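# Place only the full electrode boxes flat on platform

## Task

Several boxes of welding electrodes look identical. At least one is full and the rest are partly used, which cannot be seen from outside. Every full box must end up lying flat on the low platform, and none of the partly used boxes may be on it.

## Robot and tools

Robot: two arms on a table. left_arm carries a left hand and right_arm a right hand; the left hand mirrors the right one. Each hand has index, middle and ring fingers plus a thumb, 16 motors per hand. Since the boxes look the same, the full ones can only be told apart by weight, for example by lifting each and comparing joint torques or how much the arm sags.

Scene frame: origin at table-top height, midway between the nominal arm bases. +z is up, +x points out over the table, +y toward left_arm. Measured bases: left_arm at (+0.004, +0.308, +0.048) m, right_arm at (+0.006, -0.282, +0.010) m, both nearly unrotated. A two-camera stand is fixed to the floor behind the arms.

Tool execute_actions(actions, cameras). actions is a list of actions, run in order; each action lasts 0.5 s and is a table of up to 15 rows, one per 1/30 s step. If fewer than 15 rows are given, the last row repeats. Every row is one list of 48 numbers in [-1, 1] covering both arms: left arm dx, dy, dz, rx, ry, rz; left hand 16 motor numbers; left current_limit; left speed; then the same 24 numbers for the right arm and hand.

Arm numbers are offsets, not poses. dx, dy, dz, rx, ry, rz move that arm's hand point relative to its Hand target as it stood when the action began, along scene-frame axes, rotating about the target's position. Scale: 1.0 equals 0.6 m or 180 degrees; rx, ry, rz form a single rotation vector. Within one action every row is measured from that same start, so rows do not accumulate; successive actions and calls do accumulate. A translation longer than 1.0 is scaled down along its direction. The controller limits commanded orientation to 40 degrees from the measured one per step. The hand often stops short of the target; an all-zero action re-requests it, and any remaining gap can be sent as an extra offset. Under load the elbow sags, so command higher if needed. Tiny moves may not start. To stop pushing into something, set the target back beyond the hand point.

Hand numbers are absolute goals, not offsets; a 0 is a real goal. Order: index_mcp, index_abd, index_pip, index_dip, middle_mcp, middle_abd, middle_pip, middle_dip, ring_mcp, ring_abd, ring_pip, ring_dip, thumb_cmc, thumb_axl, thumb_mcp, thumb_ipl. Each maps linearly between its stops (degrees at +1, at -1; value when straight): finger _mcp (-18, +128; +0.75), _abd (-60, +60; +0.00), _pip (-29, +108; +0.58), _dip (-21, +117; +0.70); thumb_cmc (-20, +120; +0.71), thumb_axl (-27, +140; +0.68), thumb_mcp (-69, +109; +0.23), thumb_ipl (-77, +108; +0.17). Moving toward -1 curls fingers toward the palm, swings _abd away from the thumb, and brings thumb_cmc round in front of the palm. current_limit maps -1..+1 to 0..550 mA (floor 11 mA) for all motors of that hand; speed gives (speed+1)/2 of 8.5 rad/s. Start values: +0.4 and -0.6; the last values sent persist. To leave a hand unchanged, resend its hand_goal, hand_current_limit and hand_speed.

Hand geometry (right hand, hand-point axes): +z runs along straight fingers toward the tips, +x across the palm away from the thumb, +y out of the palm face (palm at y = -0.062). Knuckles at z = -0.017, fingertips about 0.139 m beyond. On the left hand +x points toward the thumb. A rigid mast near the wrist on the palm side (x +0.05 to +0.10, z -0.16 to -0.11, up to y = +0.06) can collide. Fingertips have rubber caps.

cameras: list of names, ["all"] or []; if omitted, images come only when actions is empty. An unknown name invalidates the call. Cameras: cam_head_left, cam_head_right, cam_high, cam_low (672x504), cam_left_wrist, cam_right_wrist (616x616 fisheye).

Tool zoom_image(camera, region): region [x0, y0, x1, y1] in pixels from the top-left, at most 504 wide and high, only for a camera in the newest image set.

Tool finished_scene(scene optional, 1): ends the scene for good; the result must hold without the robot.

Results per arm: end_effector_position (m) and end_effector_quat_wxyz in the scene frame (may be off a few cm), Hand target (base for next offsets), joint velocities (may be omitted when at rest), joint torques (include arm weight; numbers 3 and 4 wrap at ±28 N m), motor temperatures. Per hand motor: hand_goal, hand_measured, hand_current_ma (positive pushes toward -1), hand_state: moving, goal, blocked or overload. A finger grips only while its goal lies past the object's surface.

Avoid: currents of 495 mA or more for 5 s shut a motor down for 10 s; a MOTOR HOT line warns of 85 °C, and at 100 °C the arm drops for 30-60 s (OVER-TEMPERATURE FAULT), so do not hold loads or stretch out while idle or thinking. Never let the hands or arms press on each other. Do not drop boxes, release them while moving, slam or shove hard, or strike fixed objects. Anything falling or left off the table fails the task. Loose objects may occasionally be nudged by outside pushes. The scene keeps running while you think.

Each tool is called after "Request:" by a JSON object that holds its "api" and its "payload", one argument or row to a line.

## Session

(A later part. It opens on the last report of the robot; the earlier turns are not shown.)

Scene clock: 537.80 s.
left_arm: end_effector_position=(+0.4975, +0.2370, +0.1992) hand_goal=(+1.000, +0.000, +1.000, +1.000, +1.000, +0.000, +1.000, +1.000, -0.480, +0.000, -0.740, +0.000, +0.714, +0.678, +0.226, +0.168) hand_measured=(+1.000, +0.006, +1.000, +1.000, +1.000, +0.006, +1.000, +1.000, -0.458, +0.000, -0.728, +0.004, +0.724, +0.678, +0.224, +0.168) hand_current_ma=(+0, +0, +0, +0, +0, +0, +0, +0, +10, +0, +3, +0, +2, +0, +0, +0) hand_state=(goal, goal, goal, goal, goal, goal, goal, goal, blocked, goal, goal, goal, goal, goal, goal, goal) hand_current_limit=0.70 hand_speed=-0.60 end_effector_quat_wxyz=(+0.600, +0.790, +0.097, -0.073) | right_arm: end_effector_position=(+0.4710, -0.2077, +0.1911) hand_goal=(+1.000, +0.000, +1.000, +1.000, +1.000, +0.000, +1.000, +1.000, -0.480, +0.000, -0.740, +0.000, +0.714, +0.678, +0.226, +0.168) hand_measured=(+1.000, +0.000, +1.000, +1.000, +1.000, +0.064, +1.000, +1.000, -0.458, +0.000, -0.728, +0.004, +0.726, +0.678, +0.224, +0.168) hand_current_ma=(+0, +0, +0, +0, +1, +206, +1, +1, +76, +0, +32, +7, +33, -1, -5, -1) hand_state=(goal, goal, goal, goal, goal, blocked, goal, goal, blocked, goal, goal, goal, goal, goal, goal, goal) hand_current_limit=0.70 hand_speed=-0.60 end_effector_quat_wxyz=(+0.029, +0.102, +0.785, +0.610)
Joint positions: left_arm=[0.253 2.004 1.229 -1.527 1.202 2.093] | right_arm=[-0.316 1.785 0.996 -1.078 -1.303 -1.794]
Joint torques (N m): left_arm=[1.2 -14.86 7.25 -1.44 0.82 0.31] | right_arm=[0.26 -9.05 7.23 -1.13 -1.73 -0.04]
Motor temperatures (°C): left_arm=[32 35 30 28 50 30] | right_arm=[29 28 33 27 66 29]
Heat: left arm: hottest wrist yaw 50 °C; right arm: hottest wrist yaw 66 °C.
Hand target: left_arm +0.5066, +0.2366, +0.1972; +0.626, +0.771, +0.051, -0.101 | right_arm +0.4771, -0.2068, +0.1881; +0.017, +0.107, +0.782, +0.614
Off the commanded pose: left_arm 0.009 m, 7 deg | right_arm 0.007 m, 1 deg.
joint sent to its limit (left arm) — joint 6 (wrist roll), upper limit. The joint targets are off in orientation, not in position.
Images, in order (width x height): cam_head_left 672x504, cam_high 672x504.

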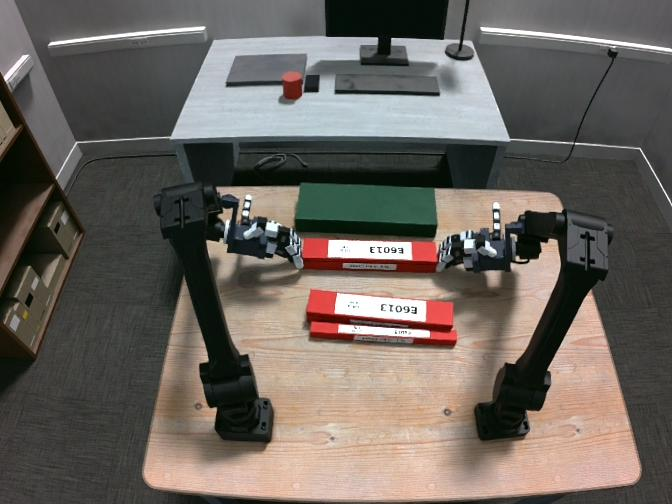

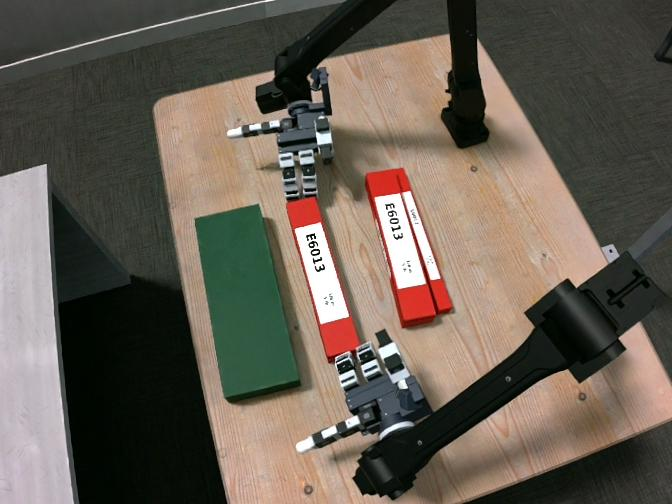

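Request:
{"api": "execute_actions", "payload": {
  "actions": [
    [[0,0.03,0,0,0,0,1,0,1,1,1,0,1,1,-0.48,0,-0.74,0,0.714,0.678,0.226,0.168,0.7,-0.6,0,-0.02,0,0,0,0,1,0,1,1,1,0,1,1,-0.48,0,-0.74,0,0.714,0.678,0.226,0.168,0.7,-0.6]],
    [[0.038,0,0,0,0,0,1,0,1,1,1,0,1,1,-0.48,0,-0.74,0,0.714,0.678,0.226,0.168,0.7,-0.6,0,0,0,0,0,0,1,0,1,1,1,0,1,1,-0.48,0,-0.74,0,0.714,0.678,0.226,0.168,0.7,-0.6]],
    [[0,0,0,0,0,0,1,0,1,1,1,0,1,1,-0.48,0,-0.74,0,0.714,0.678,0.226,0.168,0.7,-0.6,0,0,0,0,0,0,1,0,1,1,1,0,1,1,-0.48,0,-0.74,0,0.714,0.678,0.226,0.168,0.7,-0.6]],
    [[0,0,0,0,0,0,1,0,1,1,1,0,1,1,-0.48,0,-0.74,0,0.714,0.678,0.226,0.168,0.7,-0.6,0,0,0,0,0,0,1,0,1,1,1,0,1,1,-0.48,0,-0.74,0,0.714,0.678,0.226,0.168,0.7,-0.6]],
    [[0,0,0,0,0,0,1,0,1,1,1,0,1,1,-0.48,0,-0.74,0,0.714,0.678,0.226,0.168,0.7,-0.6,0,0,0,0,0,0,1,0,1,1,1,0,1,1,-0.48,0,-0.74,0,0.714,0.678,0.226,0.168,0.7,-0.6]],
    [[0,0,0,0,0,0,1,0,1,1,1,0,1,1,-0.48,0,-0.74,0,0.714,0.678,0.226,0.168,0.7,-0.6,0,0,0,0,0,0,1,0,1,1,1,0,1,1,-0.48,0,-0.74,0,0.714,0.678,0.226,0.168,0.7,-0.6]],
    [[0,0,0,0,0,0,1,0,1,1,1,0,1,1,-0.48,0,-0.74,0,0.714,0.678,0.226,0.168,0.7,-0.6,0,0,0,0,0,0,1,0,1,1,1,0,1,1,-0.48,0,-0.74,0,0.714,0.678,0.226,0.168,0.7,-0.6]],
    [[0,0,0,0,0,0,1,0,1,1,1,0,1,1,-0.48,0,-0.74,0,0.714,0.678,0.226,0.168,0.7,-0.6,0,0,0,0,0,0,1,0,1,1,1,0,1,1,-0.48,0,-0.74,0,0.714,0.678,0.226,0.168,0.7,-0.6]],
    [[0,-0.08,0,0,0,0,1,0,1,1,1,0,1,1,-0.48,0,-0.74,0,0.714,0.678,0.226,0.168,0.7,-0.6,0,0.065,0,0,0,0,1,0,1,1,1,0,1,1,-0.48,0,-0.74,0,0.714,0.678,0.226,0.168,0.7,-0.6]],
    [[-0.015,-0.055,0,0,0,0,1,0,1,1,1,0,1,1,-0.48,0,-0.74,0,0.714,0.678,0.226,0.168,0.7,-0.6,-0.015,0.055,0,0,0,0.008,1,0,1,1,1,0,1,1,-0.48,0,-0.74,0,0.714,0.678,0.226,0.168,0.7,-0.6]]
  ],
  "cameras": ["cam_high"]
}}

Request:
{"api": "zoom_image", "payload": {
  "camera": "cam_high",
  "region": [180, 150, 420, 420]
}}

Scene clock: 544.73 s.
left_arm: end_effector_position=(+0.5264, +0.2360, +0.2059) hand_goal=(+1.000, +0.000, +1.000, +1.000, +1.000, +0.000, +1.000, +1.000, -0.480, +0.000, -0.740, +0.000, +0.714, +0.678, +0.226, +0.168) hand_measured=(+1.000, +0.004, +1.000, +1.000, +1.002, -0.030, +1.002, +1.000, -0.458, +0.000, -0.728, +0.004, +0.724, +0.678, +0.224, +0.168) hand_current_ma=(+0, +0, +0, +0, +0, -12, +0, +0, +10, +0, +3, +0, +2, +0, +0, +0) hand_state=(goal, goal, goal, goal, goal, blocked, goal, goal, blocked, goal, goal, goal, goal, goal, goal, goal) hand_current_limit=0.70 hand_speed=-0.60 end_effector_quat_wxyz=(+0.610, +0.786, +0.088, -0.057) | right_arm: end_effector_position=(+0.4793, -0.2015, +0.1901) hand_goal=(+1.000, +0.000, +1.000, +1.000, +1.000, +0.000, +1.000, +1.000, -0.480, +0.000, -0.740, +0.000, +0.714, +0.678, +0.226, +0.168) hand_measured=(+0.996, -0.020, +1.000, +1.000, +1.002, +0.044, +1.002, +1.000, -0.458, +0.000, -0.728, +0.004, +0.726, +0.678, +0.224, +0.168) hand_current_ma=(-13, -55, +0, +0, +4, +129, +2, +1, +76, +0, +32, +7, +33, -1, -5, -1) hand_state=(goal, blocked, goal, goal, goal, blocked, goal, goal, blocked, goal, goal, goal, goal, goal, goal, goal) hand_current_limit=0.70 hand_speed=-0.60 end_effector_quat_wxyz=(+0.045, +0.129, +0.788, +0.600)
Joint positions: left_arm=[0.234 2.048 1.319 -1.541 1.239 2.093] | right_arm=[-0.295 1.716 0.919 -0.772 -1.291 -1.482]
Joint torques (N m): left_arm=[-8.76 -15.79 3.82 -0.57 2.63 0.32] | right_arm=[8.18 -9.76 4.66 0.84 -2.83 0.14]
Motor temperatures (°C): left_arm=[32 35 30 28 49 30] | right_arm=[29 28 33 27 62 29]
Heat: left arm: hottest wrist yaw 49 °C; right arm: hottest wrist yaw 62 °C.
Hand target: left_arm +0.5204, +0.1738, +0.1970; +0.626, +0.771, +0.052, -0.101 | right_arm +0.4680, -0.1467, +0.1880; +0.009, +0.097, +0.784, +0.614
Off the commanded pose: left_arm 0.063 m, 7 deg | right_arm 0.056 m, 6 deg.
joint sent to its limit (left arm) — joint 6 (wrist roll), upper limit. The joint targets are off in position, not in orientation.
Images, in order (width x height): cam_high 672x504.

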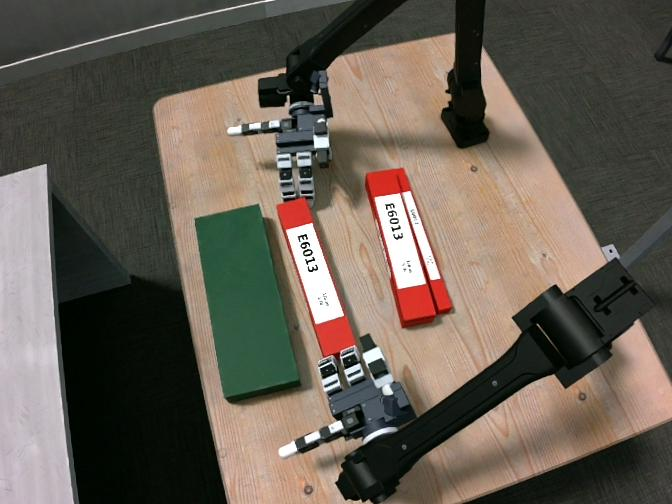

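Scaled by 1.867.

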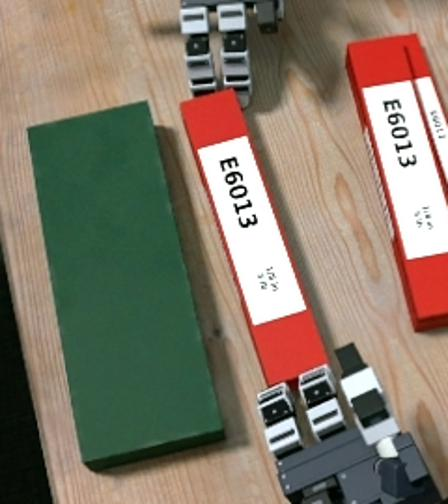

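Request:
{"api": "execute_actions", "payload": {
  "actions": [
    [[0.01,0.09,0,0,0,0,1,0,1,1,1,0,1,1,-0.48,0,-0.74,0,0.714,0.678,0.226,0.168,0.7,-0.6,0.01,-0.1,0,0,0,0,1,0,1,1,1,0,1,1,-0.48,0,-0.74,0,0.714,0.678,0.226,0.168,0.7,-0.6]],
    [[0,0.02,0,0,0,0,1,0,1,1,1,0,1,1,-0.48,0,-0.74,0,0.714,0.678,0.226,0.168,0.7,-0.6,0.035,-0.02,0,0,0,0,1,0,1,1,1,0,1,1,-0.48,0,-0.74,0,0.714,0.678,0.226,0.168,0.7,-0.6]],
    [[0,-0.06,0,0,0,0,1,0,1,1,1,0,1,1,-0.48,0,-0.74,0,0.714,0.678,0.226,0.168,0.7,-0.6,0,0.08,0,0,0,0,1,0,1,1,1,0,1,1,-0.48,0,-0.74,0,0.714,0.678,0.226,0.168,0.7,-0.6]],
    [[-0.015,-0.055,0,0,0,0,1,0,1,1,1,0,1,1,-0.48,0,-0.74,0,0.714,0.678,0.226,0.168,0.7,-0.6,-0.015,0.045,0,0,0,0.008,1,0,1,1,1,0,1,1,-0.48,0,-0.74,0,0.714,0.678,0.226,0.168,0.7,-0.6]]
  ],
  "cameras": ["cam_high"]
}}

Request:
{"api": "zoom_image", "payload": {
  "camera": "cam_high",
  "region": [180, 150, 420, 420]
}}

Scene clock: 548.17 s.
left_arm: end_effector_position=(+0.5243, +0.2346, +0.2023) hand_goal=(+1.000, +0.000, +1.000, +1.000, +1.000, +0.000, +1.000, +1.000, -0.480, +0.000, -0.740, +0.000, +0.714, +0.678, +0.226, +0.168) hand_measured=(+1.002, -0.002, +1.000, +1.000, +1.002, -0.014, +1.002, +1.000, -0.458, +0.000, -0.728, +0.004, +0.724, +0.678, +0.224, +0.168) hand_current_ma=(+0, +0, +0, +0, +0, -3, +0, +0, +10, +0, +3, +0, +2, +0, +0, +0) hand_state=(goal, goal, goal, goal, goal, goal, goal, goal, blocked, goal, goal, goal, goal, goal, goal, goal) hand_current_limit=0.70 hand_speed=-0.60 end_effector_quat_wxyz=(+0.611, +0.784, +0.092, -0.062) | right_arm: end_effector_position=(+0.4979, -0.1996, +0.1911) hand_goal=(+1.000, +0.000, +1.000, +1.000, +1.000, +0.000, +1.000, +1.000, -0.480, +0.000, -0.740, +0.000, +0.714, +0.678, +0.226, +0.168) hand_measured=(+0.996, -0.006, +0.998, +1.000, +1.002, +0.068, +1.000, +1.000, -0.458, +0.000, -0.728, +0.004, +0.726, +0.678, +0.224, +0.168) hand_current_ma=(-7, -11, -3, -1, +3, +217, +2, +0, +76, +0, +32, +7, +33, -1, -5, -1) hand_state=(goal, goal, goal, goal, goal, blocked, goal, goal, blocked, goal, goal, goal, goal, goal, goal, goal) hand_current_limit=0.70 hand_speed=-0.60 end_effector_quat_wxyz=(+0.041, +0.116, +0.790, +0.601)
Joint positions: left_arm=[0.232 2.05 1.308 -1.535 1.242 2.086] | right_arm=[-0.282 1.768 0.997 -0.835 -1.293 -1.529]
Joint torques (N m): left_arm=[-9.05 -16.26 3.88 -0.58 2.64 0.38] | right_arm=[8.06 -10.58 4.6 0.61 -2.73 0.17]
Motor temperatures (°C): left_arm=[32 35 30 28 49 30] | right_arm=[29 28 33 27 62 29]
Heat: left arm: hottest wrist yaw 49 °C; right arm: hottest wrist yaw 62 °C.
Hand target: left_arm +0.5173, +0.1706, +0.1972; +0.626, +0.771, +0.051, -0.101 | right_arm +0.4861, -0.1438, +0.1881; +0.002, +0.087, +0.785, +0.614
Off the commanded pose: left_arm 0.065 m, 7 deg | right_arm 0.057 m, 6 deg.
joint sent to its limit (left arm) — joint 6 (wrist roll), upper limit. The joint targets are off in position, not in orientation.
Images, in order (width x height): cam_high 672x504.

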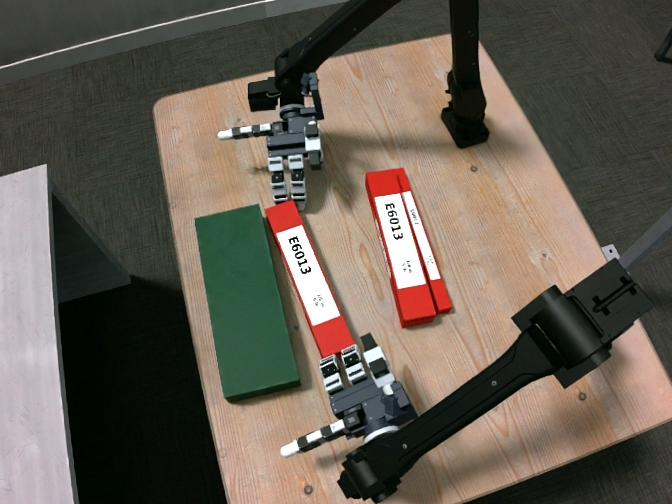

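Scaled by 1.867.

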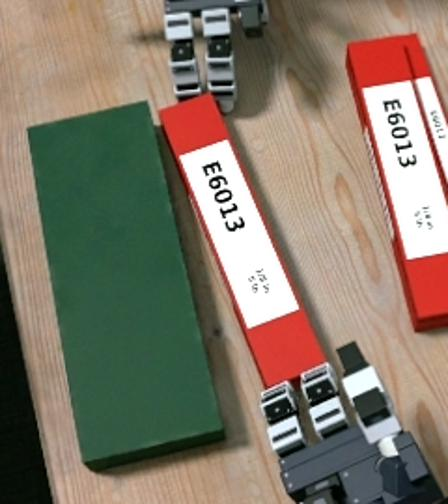

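Request:
{"api": "execute_actions", "payload": {
  "actions": [
    [[0,0.03,0,0,0,0,1,0,1,1,1,0,1,1,-0.48,0,-0.74,0,0.714,0.678,0.226,0.168,0.7,-0.6,-0.05,-0.03,0,0,0,0,1,0,1,1,1,0,1,1,-0.48,0,-0.74,0,0.714,0.678,0.226,0.168,0.7,-0.6]],
    [[0,0,0,0,0,0,1,0,1,1,1,0,1,1,-0.48,0,-0.74,0,0.714,0.678,0.226,0.168,0.7,-0.6,-0.05,0,0,0,0,0,1,0,1,1,1,0,1,1,-0.48,0,-0.74,0,0.714,0.678,0.226,0.168,0.7,-0.6]],
    [[0,0.09,0,0,0,0,1,0,1,1,1,0,1,1,-0.48,0,-0.74,0,0.714,0.678,0.226,0.168,0.7,-0.6,0,-0.09,0,0,0,0,1,0,1,1,1,0,1,1,-0.48,0,-0.74,0,0.714,0.678,0.226,0.168,0.7,-0.6]],
    [[0,0.04,0,0,0,0,1,0,1,1,1,0,1,1,-0.48,0,-0.74,0,0.714,0.678,0.226,0.168,0.7,-0.6,0,-0.06,0,0,0,0,1,0,1,1,1,0,1,1,-0.48,0,-0.74,0,0.714,0.678,0.226,0.168,0.7,-0.6]]
  ],
  "cameras": ["cam_high"]
}}

Request:
{"api": "zoom_image", "payload": {
  "camera": "cam_high",
  "region": [180, 150, 420, 420]
}}

Scene clock: 551.37 s.
left_arm: end_effector_position=(+0.5165, +0.2662, +0.1919) hand_goal=(+1.000, +0.000, +1.000, +1.000, +1.000, +0.000, +1.000, +1.000, -0.480, +0.000, -0.740, +0.000, +0.714, +0.678, +0.226, +0.168) hand_measured=(+1.000, +0.004, +1.000, +1.000, +1.000, +0.006, +1.000, +1.000, -0.458, +0.000, -0.728, +0.004, +0.724, +0.678, +0.224, +0.168) hand_current_ma=(+0, +0, +0, +0, +0, +0, +0, +0, +10, +0, +3, +0, +2, +0, +0, +0) hand_state=(goal, goal, goal, goal, goal, goal, goal, goal, blocked, goal, goal, goal, goal, goal, goal, goal) hand_current_limit=0.70 hand_speed=-0.60 end_effector_quat_wxyz=(+0.592, +0.795, +0.115, -0.072) | right_arm: end_effector_position=(+0.4187, -0.2458, +0.1887) hand_goal=(+1.000, +0.000, +1.000, +1.000, +1.000, +0.000, +1.000, +1.000, -0.480, +0.000, -0.740, +0.000, +0.714, +0.678, +0.226, +0.168) hand_measured=(+0.988, -0.002, +0.988, +0.996, +1.000, +0.002, +1.000, +1.000, -0.458, +0.000, -0.728, +0.004, +0.726, +0.678, +0.224, +0.168) hand_current_ma=(-38, -3, -33, -12, +0, +5, +0, +0, +76, +0, +32, +7, +33, -1, -5, -1) hand_state=(goal, goal, goal, goal, goal, goal, goal, goal, blocked, goal, goal, goal, goal, goal, goal, goal) hand_current_limit=0.70 hand_speed=-0.60 end_effector_quat_wxyz=(+0.018, +0.126, +0.792, +0.597)
Joint positions: left_arm=[0.303 2.05 1.302 -1.566 1.166 2.092] | right_arm=[-0.453 1.749 0.924 -1.347 -1.217 -2.075]
Joint torques (N m): left_arm=[1.67 -17.73 5.49 -1.39 0.67 0.34] | right_arm=[-0.73 -8.18 7.25 -1.18 -1.03 -0.15]
Motor temperatures (°C): left_arm=[32 35 30 28 49 30] | right_arm=[29 28 33 27 61 29]
Heat: left arm: hottest wrist yaw 49 °C; right arm: hottest wrist yaw 61 °C.
Hand target: left_arm +0.5174, +0.2666, +0.1972; +0.626, +0.771, +0.051, -0.101 | right_arm +0.4261, -0.2519, +0.1880; +0.002, +0.087, +0.785, +0.614
Off the commanded pose: left_arm 0.005 m, 9 deg | right_arm 0.010 m, 5 deg.
joint sent to its limit (left arm) — joint 6 (wrist roll), upper limit. The joint targets are off in orientation, not in position.
joint sent to its limit (right arm) — joint 6 (wrist roll), lower limit. The joint targets are off in orientation, not in position.
Images, in order (width x height): cam_high 672x504.

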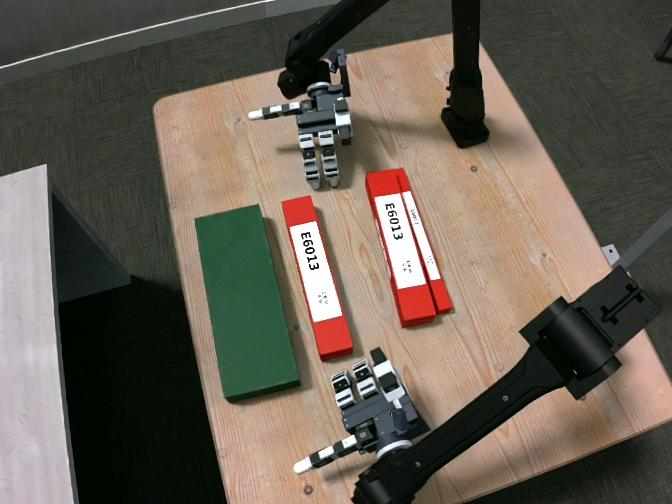

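Scaled by 1.867.

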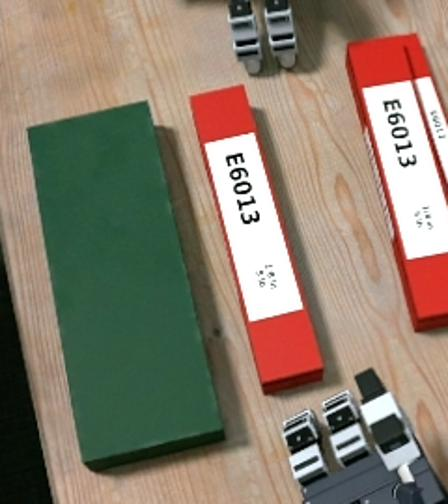

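Request:
{"api": "execute_actions", "payload": {
  "actions": [
    [[0.022,0,0,0,0,0,1,0,1,1,1,0,1,1,-0.48,0,-0.74,0,0.714,0.678,0.226,0.168,0.7,-0.6,0.06,0,0,0,0,0,1,0,1,1,1,0,1,1,-0.48,0,-0.74,0,0.714,0.678,0.226,0.168,0.7,-0.6]],
    [[0,-0.03,0,0,0,0,1,0,1,1,1,0,1,1,-0.48,0,-0.74,0,0.714,0.678,0.226,0.168,0.7,-0.6,0.057,0.045,0,0,0,0,1,0,1,1,1,0,1,1,-0.48,0,-0.74,0,0.714,0.678,0.226,0.168,0.7,-0.6]]
  ],
  "cameras": ["cam_high"]
}}

Request:
{"api": "zoom_image", "payload": {
  "camera": "cam_high",
  "region": [180, 150, 420, 420]
}}

Scene clock: 553.30 s.
left_arm: end_effector_position=(+0.5223, +0.2472, +0.2009) hand_goal=(+1.000, +0.000, +1.000, +1.000, +1.000, +0.000, +1.000, +1.000, -0.480, +0.000, -0.740, +0.000, +0.714, +0.678, +0.226, +0.168) hand_measured=(+1.000, +0.004, +1.000, +1.000, +1.000, +0.006, +1.000, +1.000, -0.458, +0.000, -0.728, +0.004, +0.724, +0.678, +0.224, +0.168) hand_current_ma=(+0, +0, +0, +0, +0, +0, +0, +0, +10, +0, +3, +0, +2, +0, +0, +0) hand_state=(goal, goal, goal, goal, goal, goal, goal, goal, blocked, goal, goal, goal, goal, goal, goal, goal) hand_current_limit=0.70 hand_speed=-0.60 end_effector_quat_wxyz=(+0.597, +0.792, +0.102, -0.078) | right_arm: end_effector_position=(+0.4846, -0.2235, +0.1909) hand_goal=(+1.000, +0.000, +1.000, +1.000, +1.000, +0.000, +1.000, +1.000, -0.480, +0.000, -0.740, +0.000, +0.714, +0.678, +0.226, +0.168) hand_measured=(+1.000, -0.008, +1.000, +1.000, +1.000, +0.002, +1.000, +1.000, -0.458, +0.000, -0.728, +0.004, +0.726, +0.678, +0.224, +0.168) hand_current_ma=(+0, -20, -1, +0, +0, +5, +0, +0, +76, +0, +32, +7, +33, -1, -5, -1) hand_state=(goal, goal, goal, goal, goal, goal, goal, goal, blocked, goal, goal, goal, goal, goal, goal, goal) hand_current_limit=0.70 hand_speed=-0.60 end_effector_quat_wxyz=(+0.007, +0.084, +0.785, +0.614)
Joint positions: left_arm=[0.261 2.05 1.322 -1.584 1.19 2.092] | right_arm=[-0.343 1.895 1.137 -1.39 -1.272 -2.074]
Joint torques (N m): left_arm=[1.55 -15.74 7.17 -0.92 0.92 0.33] | right_arm=[0.09 -9.88 8.01 -0.96 -1.32 0.12]
Motor temperatures (°C): left_arm=[32 35 30 28 49 30] | right_arm=[29 28 33 27 61 29]
Heat: left arm: hottest wrist yaw 49 °C; right arm: hottest wrist yaw 61 °C.
Hand target: left_arm +0.5306, +0.2488, +0.1971; +0.626, +0.771, +0.051, -0.100 | right_arm +0.4963, -0.2248, +0.1881; +0.002, +0.087, +0.785, +0.614
Off the commanded pose: left_arm 0.009 m, 8 deg | right_arm 0.012 m, 1 deg.
joint sent to its limit (left arm) — joint 6 (wrist roll), upper limit. The joint targets are off in orientation, not in position.
Images, in order (width x height): cam_high 672x504.

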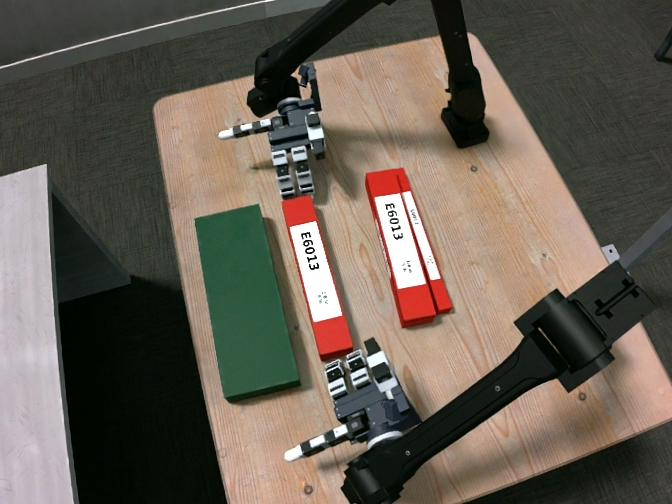

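Scaled by 1.867.

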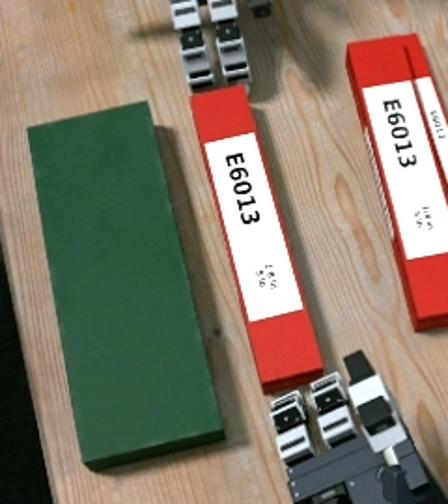

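Request:
{"api": "execute_actions", "payload": {
  "actions": [
    [[0.018,0,0,0,0,0,1,0,1,1,1,0,1,1,-0.48,0,-0.74,0,0.714,0.678,0.226,0.168,0.7,-0.6,0,0.01,0,0,0,0,1,0,1,1,1,0,1,1,-0.48,0,-0.74,0,0.714,0.678,0.226,0.168,0.7,-0.6]],
    [[0,-0.08,0,0,0,0,1,0,1,1,1,0,1,1,-0.48,0,-0.74,0,0.714,0.678,0.226,0.168,0.7,-0.6,0,0.065,0,0,0,0,1,0,1,1,1,0,1,1,-0.48,0,-0.74,0,0.714,0.678,0.226,0.168,0.7,-0.6]],
    [[-0.015,-0.055,0,0,0,0,1,0,1,1,1,0,1,1,-0.48,0,-0.74,0,0.714,0.678,0.226,0.168,0.7,-0.6,-0.015,0.055,0,0,0,0,1,0,1,1,1,0,1,1,-0.48,0,-0.74,0,0.714,0.678,0.226,0.168,0.7,-0.6]]
  ],
  "cameras": ["cam_high"]
}}

Request:
{"api": "zoom_image", "payload": {
  "camera": "cam_high",
  "region": [180, 150, 420, 420]
}}

Scene clock: 555.97 s.
left_arm: end_effector_position=(+0.5385, +0.2341, +0.2057) hand_goal=(+1.000, +0.000, +1.000, +1.000, +1.000, +0.000, +1.000, +1.000, -0.480, +0.000, -0.740, +0.000, +0.714, +0.678, +0.226, +0.168) hand_measured=(+1.000, +0.004, +1.000, +1.000, +1.002, -0.038, +1.002, +1.000, -0.458, +0.000, -0.728, +0.004, +0.724, +0.678, +0.224, +0.168) hand_current_ma=(+0, +0, +0, +0, +0, -19, +0, +0, +10, +0, +3, +0, +2, +0, +0, +0) hand_state=(goal, goal, goal, goal, goal, blocked, goal, goal, blocked, goal, goal, goal, goal, goal, goal, goal) hand_current_limit=0.70 hand_speed=-0.60 end_effector_quat_wxyz=(+0.612, +0.784, +0.086, -0.059) | right_arm: end_effector_position=(+0.4981, -0.2070, +0.1929) hand_goal=(+1.000, +0.000, +1.000, +1.000, +1.000, +0.000, +1.000, +1.000, -0.480, +0.000, -0.740, +0.000, +0.714, +0.678, +0.226, +0.168) hand_measured=(+1.000, -0.004, +1.000, +1.000, +1.002, -0.028, +1.002, +1.000, -0.458, +0.000, -0.728, +0.004, +0.726, +0.678, +0.224, +0.168) hand_current_ma=(+0, -6, +0, +0, +5, -80, +4, +1, +76, +0, +32, +7, +33, -1, -5, -1) hand_state=(goal, goal, goal, goal, goal, blocked, goal, goal, blocked, goal, goal, goal, goal, goal, goal, goal) hand_current_limit=0.70 hand_speed=-0.60 end_effector_quat_wxyz=(+0.041, +0.112, +0.794, +0.596)
Joint positions: left_arm=[0.225 2.074 1.363 -1.559 1.245 2.092] | right_arm=[-0.3 1.778 1.024 -0.921 -1.28 -1.607]
Joint torques (N m): left_arm=[-9.23 -16.32 3.95 -0.54 2.75 0.33] | right_arm=[8.7 -10.23 4.34 0.57 -3.23 0.18]
Motor temperatures (°C): left_arm=[32 35 30 28 49 30] | right_arm=[29 28 33 27 61 29]
Heat: left arm: hottest wrist yaw 49 °C; right arm: hottest wrist yaw 61 °C.
Hand target: left_arm +0.5324, +0.1677, +0.1972; +0.626, +0.771, +0.051, -0.100 | right_arm +0.4873, -0.1469, +0.1880; +0.002, +0.087, +0.785, +0.614
Off the commanded pose: left_arm 0.067 m, 7 deg | right_arm 0.061 m, 6 deg.
joint sent to its limit (left arm) — joint 6 (wrist roll), upper limit. The joint targets are off in position, not in orientation.
Images, in order (width x height): cam_high 672x504.

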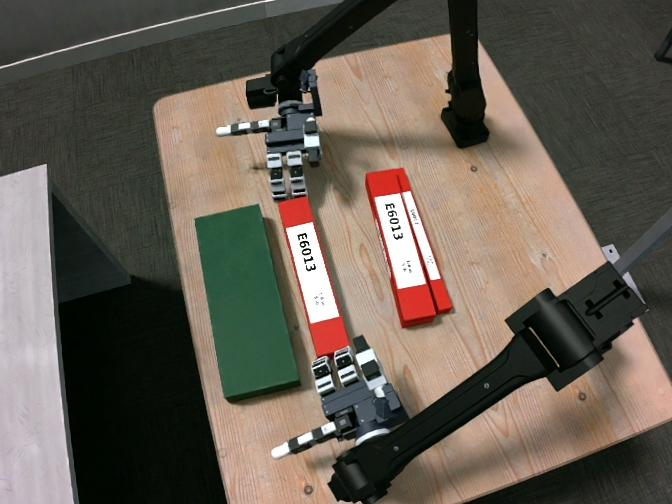

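Scaled by 1.867.

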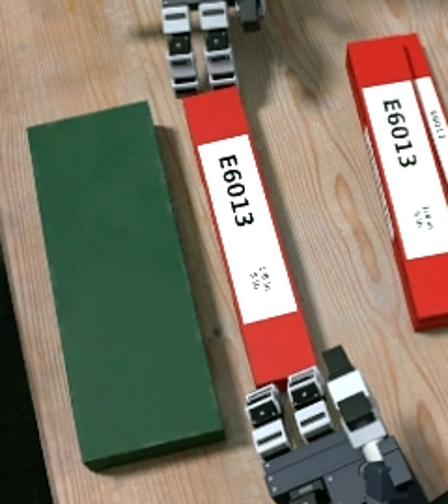

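Request:
{"api": "execute_actions", "payload": {
  "actions": [
    [[-0.018,-0.055,0,0,0,0,1,0,1,1,1,0,1,1,-0.48,0,-0.74,0,0.714,0.678,0.226,0.168,0.7,-0.6,-0.015,0.055,0,0,0,0.006,1,0,1,1,1,0,1,1,-0.48,0,-0.74,0,0.714,0.678,0.226,0.168,0.7,-0.6]]
  ],
  "cameras": ["cam_high"]
}}

Request:
{"api": "zoom_image", "payload": {
  "camera": "cam_high",
  "region": [180, 150, 420, 420]
}}

Scene clock: 557.47 s.
left_arm: end_effector_position=(+0.5351, +0.2330, +0.2064) hand_goal=(+1.000, +0.000, +1.000, +1.000, +1.000, +0.000, +1.000, +1.000, -0.480, +0.000, -0.740, +0.000, +0.714, +0.678, +0.226, +0.168) hand_measured=(+1.000, +0.004, +1.000, +1.000, +1.004, -0.050, +1.004, +1.002, -0.458, +0.000, -0.728, +0.004, +0.724, +0.678, +0.224, +0.168) hand_current_ma=(+0, +0, +0, +0, +0, -33, +0, +0, +10, +0, +3, +0, +2, +0, +0, +0) hand_state=(goal, goal, goal, goal, goal, blocked, goal, goal, blocked, goal, goal, goal, goal, goal, goal, goal) hand_current_limit=0.70 hand_speed=-0.60 end_effector_quat_wxyz=(+0.614, +0.784, +0.088, -0.038) | right_arm: end_effector_position=(+0.4963, -0.2015, +0.1944) hand_goal=(+1.000, +0.000, +1.000, +1.000, +1.000, +0.000, +1.000, +1.000, -0.480, +0.000, -0.740, +0.000, +0.714, +0.678, +0.226, +0.168) hand_measured=(+1.000, -0.002, +1.000, +1.000, +1.004, -0.028, +1.002, +1.000, -0.458, +0.000, -0.728, +0.004, +0.726, +0.678, +0.224, +0.168) hand_current_ma=(+0, -6, +0, +0, +7, -79, +5, +2, +76, +0, +32, +7, +33, -1, -5, -1) hand_state=(goal, goal, goal, goal, goal, blocked, goal, goal, blocked, goal, goal, goal, goal, goal, goal, goal) hand_current_limit=0.70 hand_speed=-0.60 end_effector_quat_wxyz=(+0.060, +0.120, +0.800, +0.585)
Joint positions: left_arm=[0.224 2.041 1.315 -1.451 1.269 2.025] | right_arm=[-0.288 1.722 0.962 -0.739 -1.256 -1.45]
Joint torques (N m): left_arm=[-13.86 -16.5 2.69 -0.54 2.96 0.16] | right_arm=[12.45 -9.29 4.07 0.65 -4.09 0.28]
Motor temperatures (°C): left_arm=[32 35 30 28 49 30] | right_arm=[29 28 33 27 62 29]
Heat: left arm: hottest wrist yaw 49 °C; right arm: hottest wrist yaw 62 °C.
Hand target: left_arm +0.5215, +0.1346, +0.1972; +0.626, +0.771, +0.051, -0.101 | right_arm +0.4783, -0.1138, +0.1882; -0.004, +0.080, +0.785, +0.614
Off the commanded pose: left_arm 0.100 m, 9 deg | right_arm 0.090 m, 9 deg.
Images, in order (width x height): cam_high 672x504.

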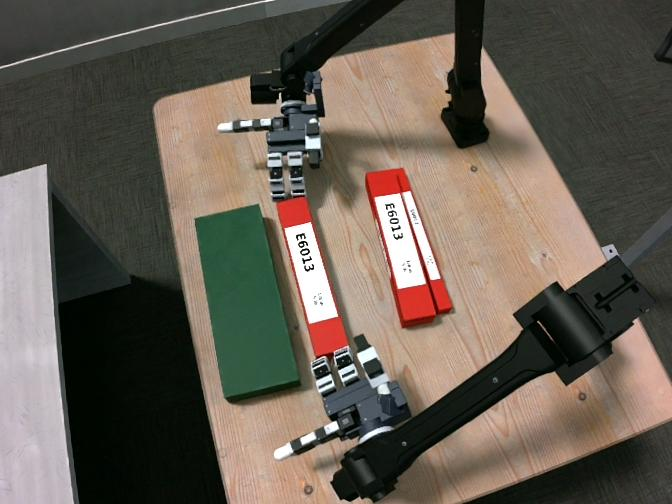

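Scaled by 1.867.

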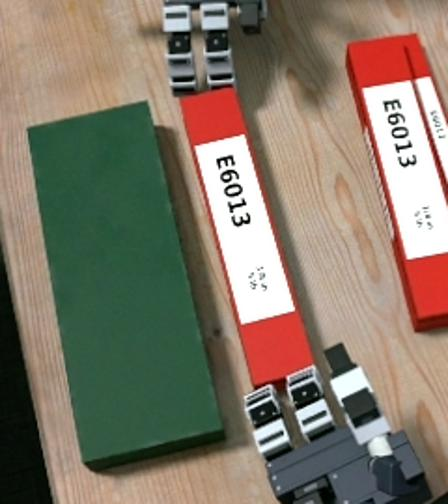

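Request:
{"api": "execute_actions", "payload": {
  "actions": [
    [[-0.018,-0.05,0,0,0,0,1,0,1,1,1,0,1,1,-0.48,0,-0.74,0,0.714,0.678,0.226,0.168,0.7,-0.6,-0.015,0.05,0,0,0,0.006,1,0,1,1,1,0,1,1,-0.48,0,-0.74,0,0.714,0.678,0.226,0.168,0.7,-0.6]],
    [[0,0,0.04,0,0,0,1,0,1,1,1,0,1,1,-0.48,0,-0.74,0,0.714,0.678,0.226,0.168,0.7,-0.6,0,0,0,0,0,0,1,0,1,1,1,0,1,1,-0.48,0,-0.74,0,0.714,0.678,0.226,0.168,0.7,-0.6]],
    [[0,0,0.04,0,0,0,1,0,1,1,1,0,1,1,-0.48,0,-0.74,0,0.714,0.678,0.226,0.168,0.7,-0.6,0,0,0,0,0,0,1,0,1,1,1,0,1,1,-0.48,0,-0.74,0,0.714,0.678,0.226,0.168,0.7,-0.6]]
  ],
  "cameras": ["cam_high"]
}}

Request:
{"api": "zoom_image", "payload": {
  "camera": "cam_high",
  "region": [180, 150, 420, 420]
}}

Scene clock: 559.83 s.
left_arm: end_effector_position=(+0.5281, +0.2222, +0.2125) hand_goal=(+1.000, +0.000, +1.000, +1.000, +1.000, +0.000, +1.000, +1.000, -0.480, +0.000, -0.740, +0.000, +0.714, +0.678, +0.226, +0.168) hand_measured=(+1.000, +0.004, +1.000, +1.000, +1.006, +0.114, +1.004, +1.002, -0.458, +0.000, -0.728, +0.004, +0.724, +0.678, +0.224, +0.168) hand_current_ma=(+0, +0, +0, +0, +1, +160, +0, +0, +10, +0, +3, +0, +2, +0, +0, +0) hand_state=(goal, goal, goal, goal, goal, blocked, goal, goal, blocked, goal, goal, goal, goal, goal, goal, goal) hand_current_limit=0.70 hand_speed=-0.60 end_effector_quat_wxyz=(+0.592, +0.799, +0.097, -0.035) | right_arm: end_effector_position=(+0.4958, -0.1962, +0.1955) hand_goal=(+1.000, +0.000, +1.000, +1.000, +1.000, +0.000, +1.000, +1.000, -0.480, +0.000, -0.740, +0.000, +0.714, +0.678, +0.226, +0.168) hand_measured=(+1.000, -0.002, +1.000, +1.000, +1.004, -0.034, +1.002, +1.000, -0.458, +0.000, -0.728, +0.004, +0.726, +0.678, +0.224, +0.168) hand_current_ma=(+0, -6, +0, +0, +8, -99, +5, +1, +76, +0, +32, +7, +33, -1, -5, -1) hand_state=(goal, goal, goal, goal, goal, blocked, goal, goal, blocked, goal, goal, goal, goal, goal, goal, goal) hand_current_limit=0.70 hand_speed=-0.60 end_effector_quat_wxyz=(+0.083, +0.128, +0.804, +0.575)
Joint positions: left_arm=[0.208 1.958 1.247 -1.3 1.237 1.854] | right_arm=[-0.274 1.674 0.901 -0.553 -1.228 -1.298]
Joint torques (N m): left_arm=[-17.03 -19.84 3.63 -2.19 5.3 -0.06] | right_arm=[15.44 -8.76 3.81 0.73 -4.83 0.43]
Motor temperatures (°C): left_arm=[32 35 30 28 52 30] | right_arm=[29 28 32 27 64 29]
Heat: left arm: hottest wrist yaw 52 °C; right arm: hottest wrist yaw 64 °C.
Hand target: left_arm +0.5108, +0.1047, +0.2452; +0.626, +0.771, +0.051, -0.100 | right_arm +0.4693, -0.0838, +0.1881; -0.010, +0.072, +0.786, +0.614
Off the commanded pose: left_arm 0.123 m, 11 deg | right_arm 0.116 m, 13 deg.
Images, in order (width x height): cam_high 672x504.

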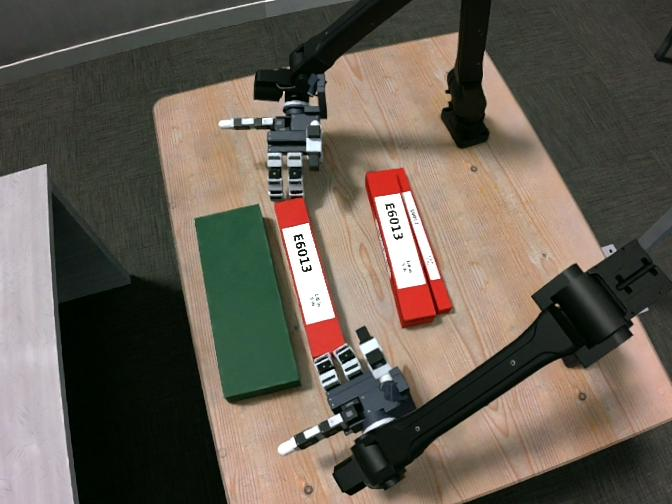

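Scaled by 1.867.

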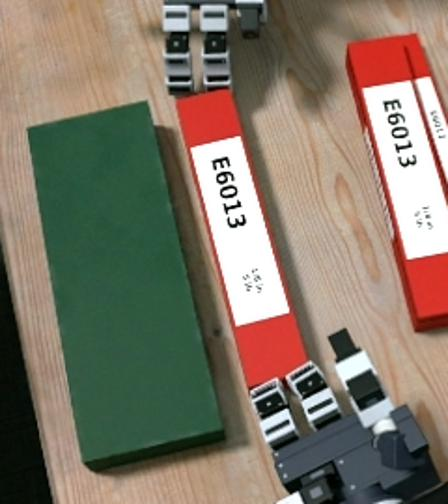

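Request:
{"api": "execute_actions", "payload": {
  "actions": [
    [[0.02,0,0.04,0,0,0,1,0,1,1,1,0,1,1,-0.48,0,-0.74,0,0.714,0.678,0.226,0.168,0.7,-0.6,0,0,0,0,0,0,1,0,1,1,1,0,1,1,-0.48,0,-0.74,0,0.714,0.678,0.226,0.168,0.7,-0.6]],
    [[0,0,0.04,0,0,0,1,0,1,1,1,0,1,1,-0.48,0,-0.74,0,0.714,0.678,0.226,0.168,0.7,-0.6,0,0,0,0,0,0,1,0,1,1,1,0,1,1,-0.48,0,-0.74,0,0.714,0.678,0.226,0.168,0.7,-0.6]]
  ],
  "cameras": ["cam_high","cam_head_left"]
}}

Request:
{"api": "zoom_image", "payload": {
  "camera": "cam_high",
  "region": [180, 150, 420, 420]
}}

Scene clock: 561.57 s.
left_arm: end_effector_position=(+0.5253, +0.2176, +0.2143) hand_goal=(+1.000, +0.000, +1.000, +1.000, +1.000, +0.000, +1.000, +1.000, -0.480, +0.000, -0.740, +0.000, +0.714, +0.678, +0.226, +0.168) hand_measured=(+1.000, +0.004, +1.000, +1.000, +1.006, +0.158, +1.004, +1.002, -0.458, +0.000, -0.728, +0.004, +0.724, +0.678, +0.224, +0.168) hand_current_ma=(+0, +0, +0, +0, +1, +294, +0, +0, +10, +0, +3, +0, +2, +0, +0, +0) hand_state=(goal, goal, goal, goal, goal, blocked, goal, goal, blocked, goal, goal, goal, goal, goal, goal, goal) hand_current_limit=0.70 hand_speed=-0.60 end_effector_quat_wxyz=(+0.580, +0.805, +0.112, -0.062) | right_arm: end_effector_position=(+0.4970, -0.1953, +0.1959) hand_goal=(+1.000, +0.000, +1.000, +1.000, +1.000, +0.000, +1.000, +1.000, -0.480, +0.000, -0.740, +0.000, +0.714, +0.678, +0.226, +0.168) hand_measured=(+1.000, -0.002, +1.000, +1.000, +1.004, +0.008, +1.002, +1.000, -0.458, +0.000, -0.728, +0.004, +0.726, +0.678, +0.224, +0.168) hand_current_ma=(+0, -6, +0, +0, +8, +20, +5, +1, +76, +0, +32, +7, +33, -1, -5, -1) hand_state=(goal, goal, goal, goal, goal, goal, goal, goal, blocked, goal, goal, goal, goal, goal, goal, goal) hand_current_limit=0.70 hand_speed=-0.60 end_effector_quat_wxyz=(+0.087, +0.126, +0.805, +0.574)
Joint positions: left_arm=[0.202 1.943 1.249 -1.347 1.204 1.824] | right_arm=[-0.271 1.674 0.9 -0.536 -1.226 -1.288]
Joint torques (N m): left_arm=[-16.67 -23.06 7.25 -3.85 6.89 -0.03] | right_arm=[15.21 -8.82 3.74 0.5 -4.88 0.45]
Motor temperatures (°C): left_arm=[32 35 30 28 56 30] | right_arm=[29 28 32 27 66 29]
Heat: left arm: hottest wrist yaw 56 °C; right arm: hottest wrist yaw 66 °C.
Hand target: left_arm +0.5227, +0.1046, +0.2931; +0.626, +0.771, +0.051, -0.101 | right_arm +0.4693, -0.0839, +0.1881; -0.010, +0.072, +0.786, +0.614
Off the commanded pose: left_arm 0.138 m, 10 deg | right_arm 0.115 m, 14 deg.
Images, in order (width x height): cam_head_left 672x504, cam_high 672x504.

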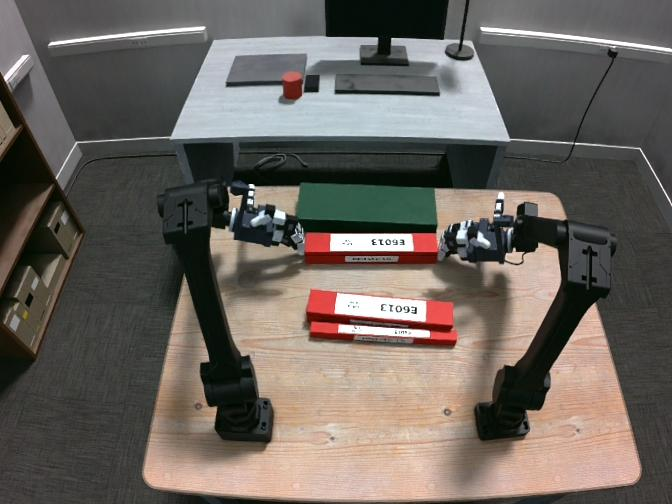

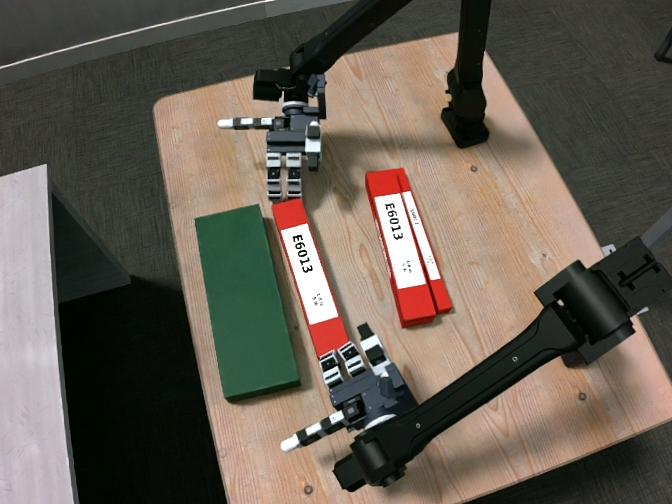

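Scaled by 1.867.

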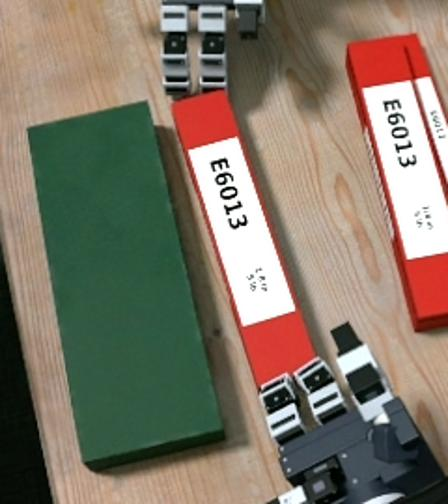

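Request:
{"api": "execute_actions", "payload": {
  "actions": [
    [[0,0,0.04,0,0,0,1,0,1,1,1,0,1,1,-0.48,0,-0.74,0,0.714,0.678,0.226,0.168,0.7,-0.6,0,0.012,0,0,0,0,1,0,1,1,1,0,1,1,-0.48,0,-0.74,0,0.714,0.678,0.226,0.168,0.7,-0.6]]
  ],
  "cameras": ["cam_high"]
}}

Request:
{"api": "zoom_image", "payload": {
  "camera": "cam_high",
  "region": [180, 150, 420, 420]
}}

Scene clock: 562.80 s.
left_arm: end_effector_position=(+0.5265, +0.2177, +0.2483) hand_goal=(+1.000, +0.000, +1.000, +1.000, +1.000, +0.000, +1.000, +1.000, -0.480, +0.000, -0.740, +0.000, +0.714, +0.678, +0.226, +0.168) hand_measured=(+1.002, +0.006, +1.000, +1.000, +1.006, +0.158, +1.004, +1.002, -0.458, +0.000, -0.728, +0.004, +0.724, +0.678, +0.224, +0.168) hand_current_ma=(+0, +0, +0, +0, +1, +294, +0, +0, +10, +0, +3, +0, +2, +0, +0, +0) hand_state=(goal, goal, goal, goal, goal, blocked, goal, goal, blocked, goal, goal, goal, goal, goal, goal, goal) hand_current_limit=0.70 hand_speed=-0.60 end_effector_quat_wxyz=(+0.583, +0.802, +0.112, -0.059) | right_arm: end_effector_position=(+0.5007, -0.1935, +0.1960) hand_goal=(+1.000, +0.000, +1.000, +1.000, +1.000, +0.000, +1.000, +1.000, -0.480, +0.000, -0.740, +0.000, +0.714, +0.678, +0.226, +0.168) hand_measured=(+1.000, -0.002, +1.000, +1.000, +1.004, +0.036, +1.002, +1.000, -0.458, +0.000, -0.728, +0.004, +0.726, +0.678, +0.224, +0.168) hand_current_ma=(+0, -6, +0, +0, +8, +106, +5, +1, +76, +0, +32, +7, +33, -1, -5, -1) hand_state=(goal, goal, goal, goal, goal, blocked, goal, goal, blocked, goal, goal, goal, goal, goal, goal, goal) hand_current_limit=0.70 hand_speed=-0.60 end_effector_quat_wxyz=(+0.092, +0.126, +0.807, +0.569)
Joint positions: left_arm=[0.201 1.889 1.269 -1.41 1.215 1.817] | right_arm=[-0.265 1.671 0.9 -0.502 -1.213 -1.261]
Joint torques (N m): left_arm=[-16.44 -21.71 7.68 -3.51 6.48 0.02] | right_arm=[15.85 -8.94 3.38 0.42 -5.2 0.49]
Motor temperatures (°C): left_arm=[32 35 30 28 60 30] | right_arm=[29 28 32 27 68 29]
Heat: left arm: hottest wrist yaw 60 °C; right arm: hottest wrist yaw 68 °C.
Hand target: left_arm +0.5228, +0.1047, +0.3172; +0.626, +0.771, +0.051, -0.100 | right_arm +0.4692, -0.0765, +0.1881; -0.010, +0.072, +0.786, +0.614
Off the commanded pose: left_arm 0.132 m, 10 deg | right_arm 0.121 m, 14 deg.
Images, in order (width x height): cam_high 672x504.

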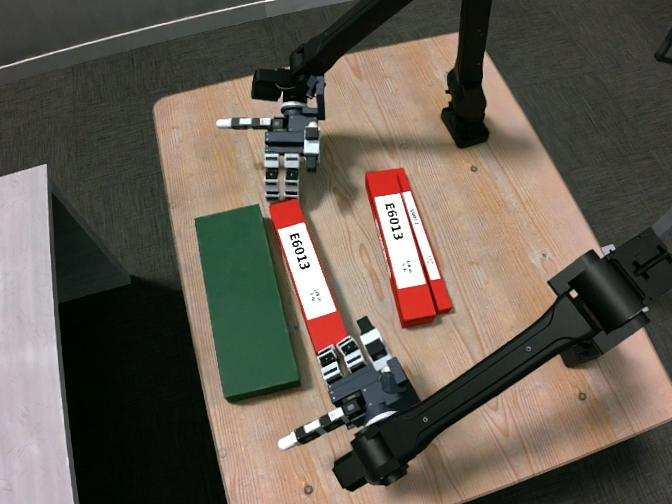

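Scaled by 1.867.

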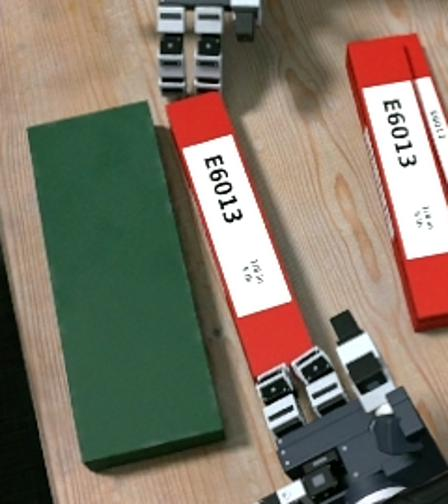

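Request:
{"api": "execute_actions", "payload": {
  "actions": [
    [[-0.04,0,0.03,0,0,0,1,0,1,1,1,0,1,1,-0.48,0,-0.74,0,0.714,0.678,0.226,0.168,0.7,-0.6,-0.045,0,0,0,0,0,1,0,1,1,1,0,1,1,-0.48,0,-0.74,0,0.714,0.678,0.226,0.168,0.7,-0.6]],
    [[-0.02,0,0.03,0,0,0,1,0,1,1,1,0,1,1,-0.48,0,-0.74,0,0.714,0.678,0.226,0.168,0.7,-0.6,-0.04,0,0,0,0,0,1,0,1,1,1,0,1,1,-0.48,0,-0.74,0,0.714,0.678,0.226,0.168,0.7,-0.6]]
  ],
  "cameras": ["cam_high"]
}}

Request:
{"api": "zoom_image", "payload": {
  "camera": "cam_high",
  "region": [180, 150, 420, 420]
}}

Scene clock: 564.70 s.
left_arm: end_effector_position=(+0.5077, +0.2074, +0.3237) hand_goal=(+1.000, +0.000, +1.000, +1.000, +1.000, +0.000, +1.000, +1.000, -0.480, +0.000, -0.740, +0.000, +0.714, +0.678, +0.226, +0.168) hand_measured=(+1.002, +0.010, +1.000, +1.000, +1.004, +0.158, +1.002, +1.002, -0.458, +0.000, -0.728, +0.004, +0.724, +0.678, +0.224, +0.168) hand_current_ma=(+0, +2, +0, +0, +0, +294, +0, +0, +10, +0, +3, +0, +2, +0, +0, +0) hand_state=(goal, goal, goal, goal, goal, blocked, goal, goal, blocked, goal, goal, goal, goal, goal, goal, goal) hand_current_limit=0.70 hand_speed=-0.60 end_effector_quat_wxyz=(+0.593, +0.799, +0.092, -0.034) | right_arm: end_effector_position=(+0.4553, -0.1784, +0.1885) hand_goal=(+1.000, +0.000, +1.000, +1.000, +1.000, +0.000, +1.000, +1.000, -0.480, +0.000, -0.740, +0.000, +0.714, +0.678, +0.226, +0.168) hand_measured=(+1.000, +0.056, +1.000, +0.998, +1.002, +0.232, +1.002, +1.000, -0.458, +0.000, -0.728, +0.004, +0.726, +0.678, +0.224, +0.168) hand_current_ma=(+1, +173, +1, -2, +6, +467, +3, +0, +76, +0, +32, +7, +37, -1, -6, -1) hand_state=(goal, blocked, goal, goal, goal, blocked, goal, goal, blocked, goal, goal, goal, goal, goal, goal, goal) hand_current_limit=0.70 hand_speed=-0.60 end_effector_quat_wxyz=(+0.091, +0.124, +0.812, +0.563)
Joint positions: left_arm=[0.186 1.741 1.267 -1.495 1.247 1.816] | right_arm=[-0.252 1.58 0.761 -0.444 -1.195 -1.251]
Joint torques (N m): left_arm=[-15.33 -17.9 5.12 -2.65 5.04 -0.02] | right_arm=[14.92 -8 3.21 0.03 -5.97 0.46]
Motor temperatures (°C): left_arm=[32 35 30 28 64 30] | right_arm=[29 28 32 27 71 29]
Heat: left arm: hottest wrist yaw 64 °C; right arm: hottest wrist yaw 71 °C.
Hand target: left_arm +0.4868, +0.1047, +0.3531; +0.626, +0.771, +0.051, -0.101 | right_arm +0.4182, -0.0767, +0.1881; -0.010, +0.072, +0.786, +0.614
Off the commanded pose: left_arm 0.109 m, 10 deg | right_arm 0.108 m, 15 deg.
Images, in order (width x height): cam_high 672x504.

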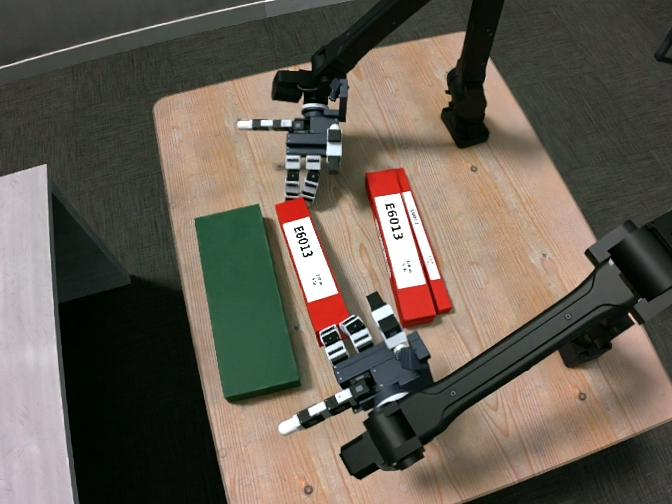

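Scaled by 1.867.

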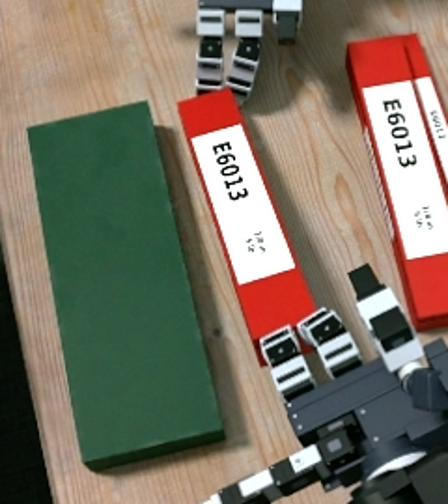

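Request:
{"api": "execute_actions", "payload": {
  "actions": [
    [[0.04,-0.01,0.045,0,0,0,1,0,1,1,1,0,1,1,-0.48,0,-0.74,0,0.714,0.678,0.226,0.168,0.7,-0.6,0.04,0.01,0,0,0,0,1,0,1,1,1,0,1,1,-0.48,0,-0.74,0,0.714,0.678,0.226,0.168,0.7,-0.6]]
  ],
  "cameras": ["cam_high","cam_head_left"]
}}

Request:
{"api": "zoom_image", "payload": {
  "camera": "cam_high",
  "region": [180, 150, 420, 420]
}}

Scene clock: 566.60 s.
left_arm: end_effector_position=(+0.5210, +0.2031, +0.3439) hand_goal=(+1.000, +0.000, +1.000, +1.000, +1.000, +0.000, +1.000, +1.000, -0.480, +0.000, -0.740, +0.000, +0.714, +0.678, +0.226, +0.168) hand_measured=(+1.002, +0.014, +1.002, +1.000, +1.004, +0.158, +1.002, +1.002, -0.458, +0.000, -0.728, +0.004, +0.724, +0.678, +0.224, +0.168) hand_current_ma=(+0, +3, +0, +0, +0, +294, +0, +0, +10, +0, +3, +0, +2, +0, +0, +0) hand_state=(goal, goal, goal, goal, goal, blocked, goal, goal, blocked, goal, goal, goal, goal, goal, goal, goal) hand_current_limit=0.70 hand_speed=-0.60 end_effector_quat_wxyz=(+0.598, +0.794, +0.101, -0.041) | right_arm: end_effector_position=(+0.4637, -0.1795, +0.1898) hand_goal=(+1.000, +0.000, +1.000, +1.000, +1.000, +0.000, +1.000, +1.000, -0.480, +0.000, -0.740, +0.000, +0.714, +0.678, +0.226, +0.168) hand_measured=(+1.000, +0.052, +1.000, +1.000, +1.002, +0.232, +1.002, +1.000, -0.458, +0.000, -0.728, +0.004, +0.726, +0.678, +0.224, +0.168) hand_current_ma=(+1, +158, +2, +1, +7, +467, +3, +0, +76, +0, +32, +7, +37, -1, -6, -1) hand_state=(goal, blocked, goal, goal, goal, blocked, goal, goal, blocked, goal, goal, goal, goal, goal, goal, goal) hand_current_limit=0.70 hand_speed=-0.60 end_effector_quat_wxyz=(+0.084, +0.142, +0.809, +0.565)
Joint positions: left_arm=[0.171 1.741 1.322 -1.528 1.265 1.768] | right_arm=[-0.248 1.58 0.764 -0.413 -1.192 -1.177]
Joint torques (N m): left_arm=[-15.38 -17.73 7.98 -2.47 4.69 -0.05] | right_arm=[15.91 -6.01 6.02 0.77 -5.89 0.33]
Motor temperatures (°C): left_arm=[32 35 30 28 65 30] | right_arm=[29 28 32 27 74 29]
Heat: left arm: hottest wrist yaw 65 °C; right arm: hottest wrist yaw 74 °C.
Hand target: left_arm +0.5108, +0.0986, +0.3801; +0.626, +0.771, +0.051, -0.101 | right_arm +0.4422, -0.0707, +0.1881; -0.010, +0.073, +0.786, +0.614
Off the commanded pose: left_arm 0.111 m, 10 deg | right_arm 0.111 m, 15 deg.
Images, in order (width x height): cam_head_left 672x504, cam_high 672x504.

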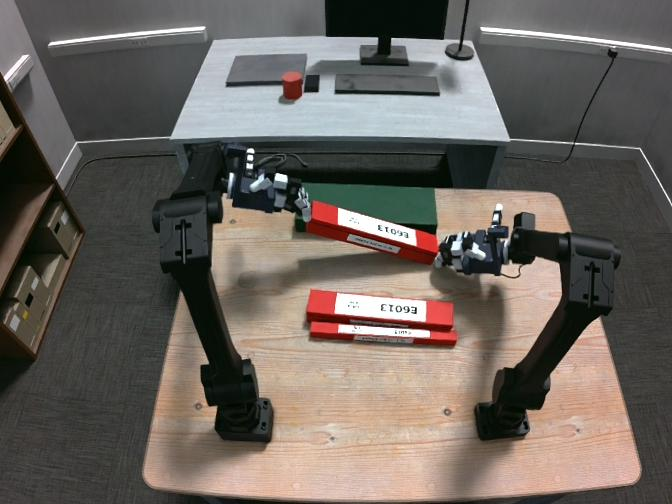

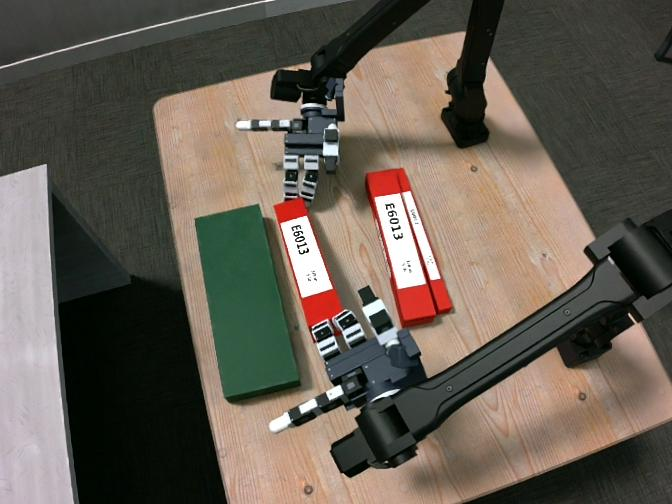

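Scaled by 1.867.

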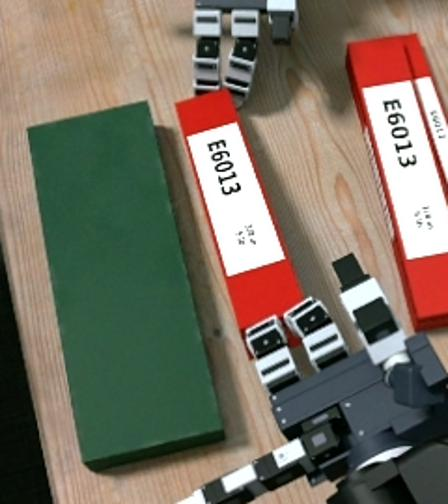

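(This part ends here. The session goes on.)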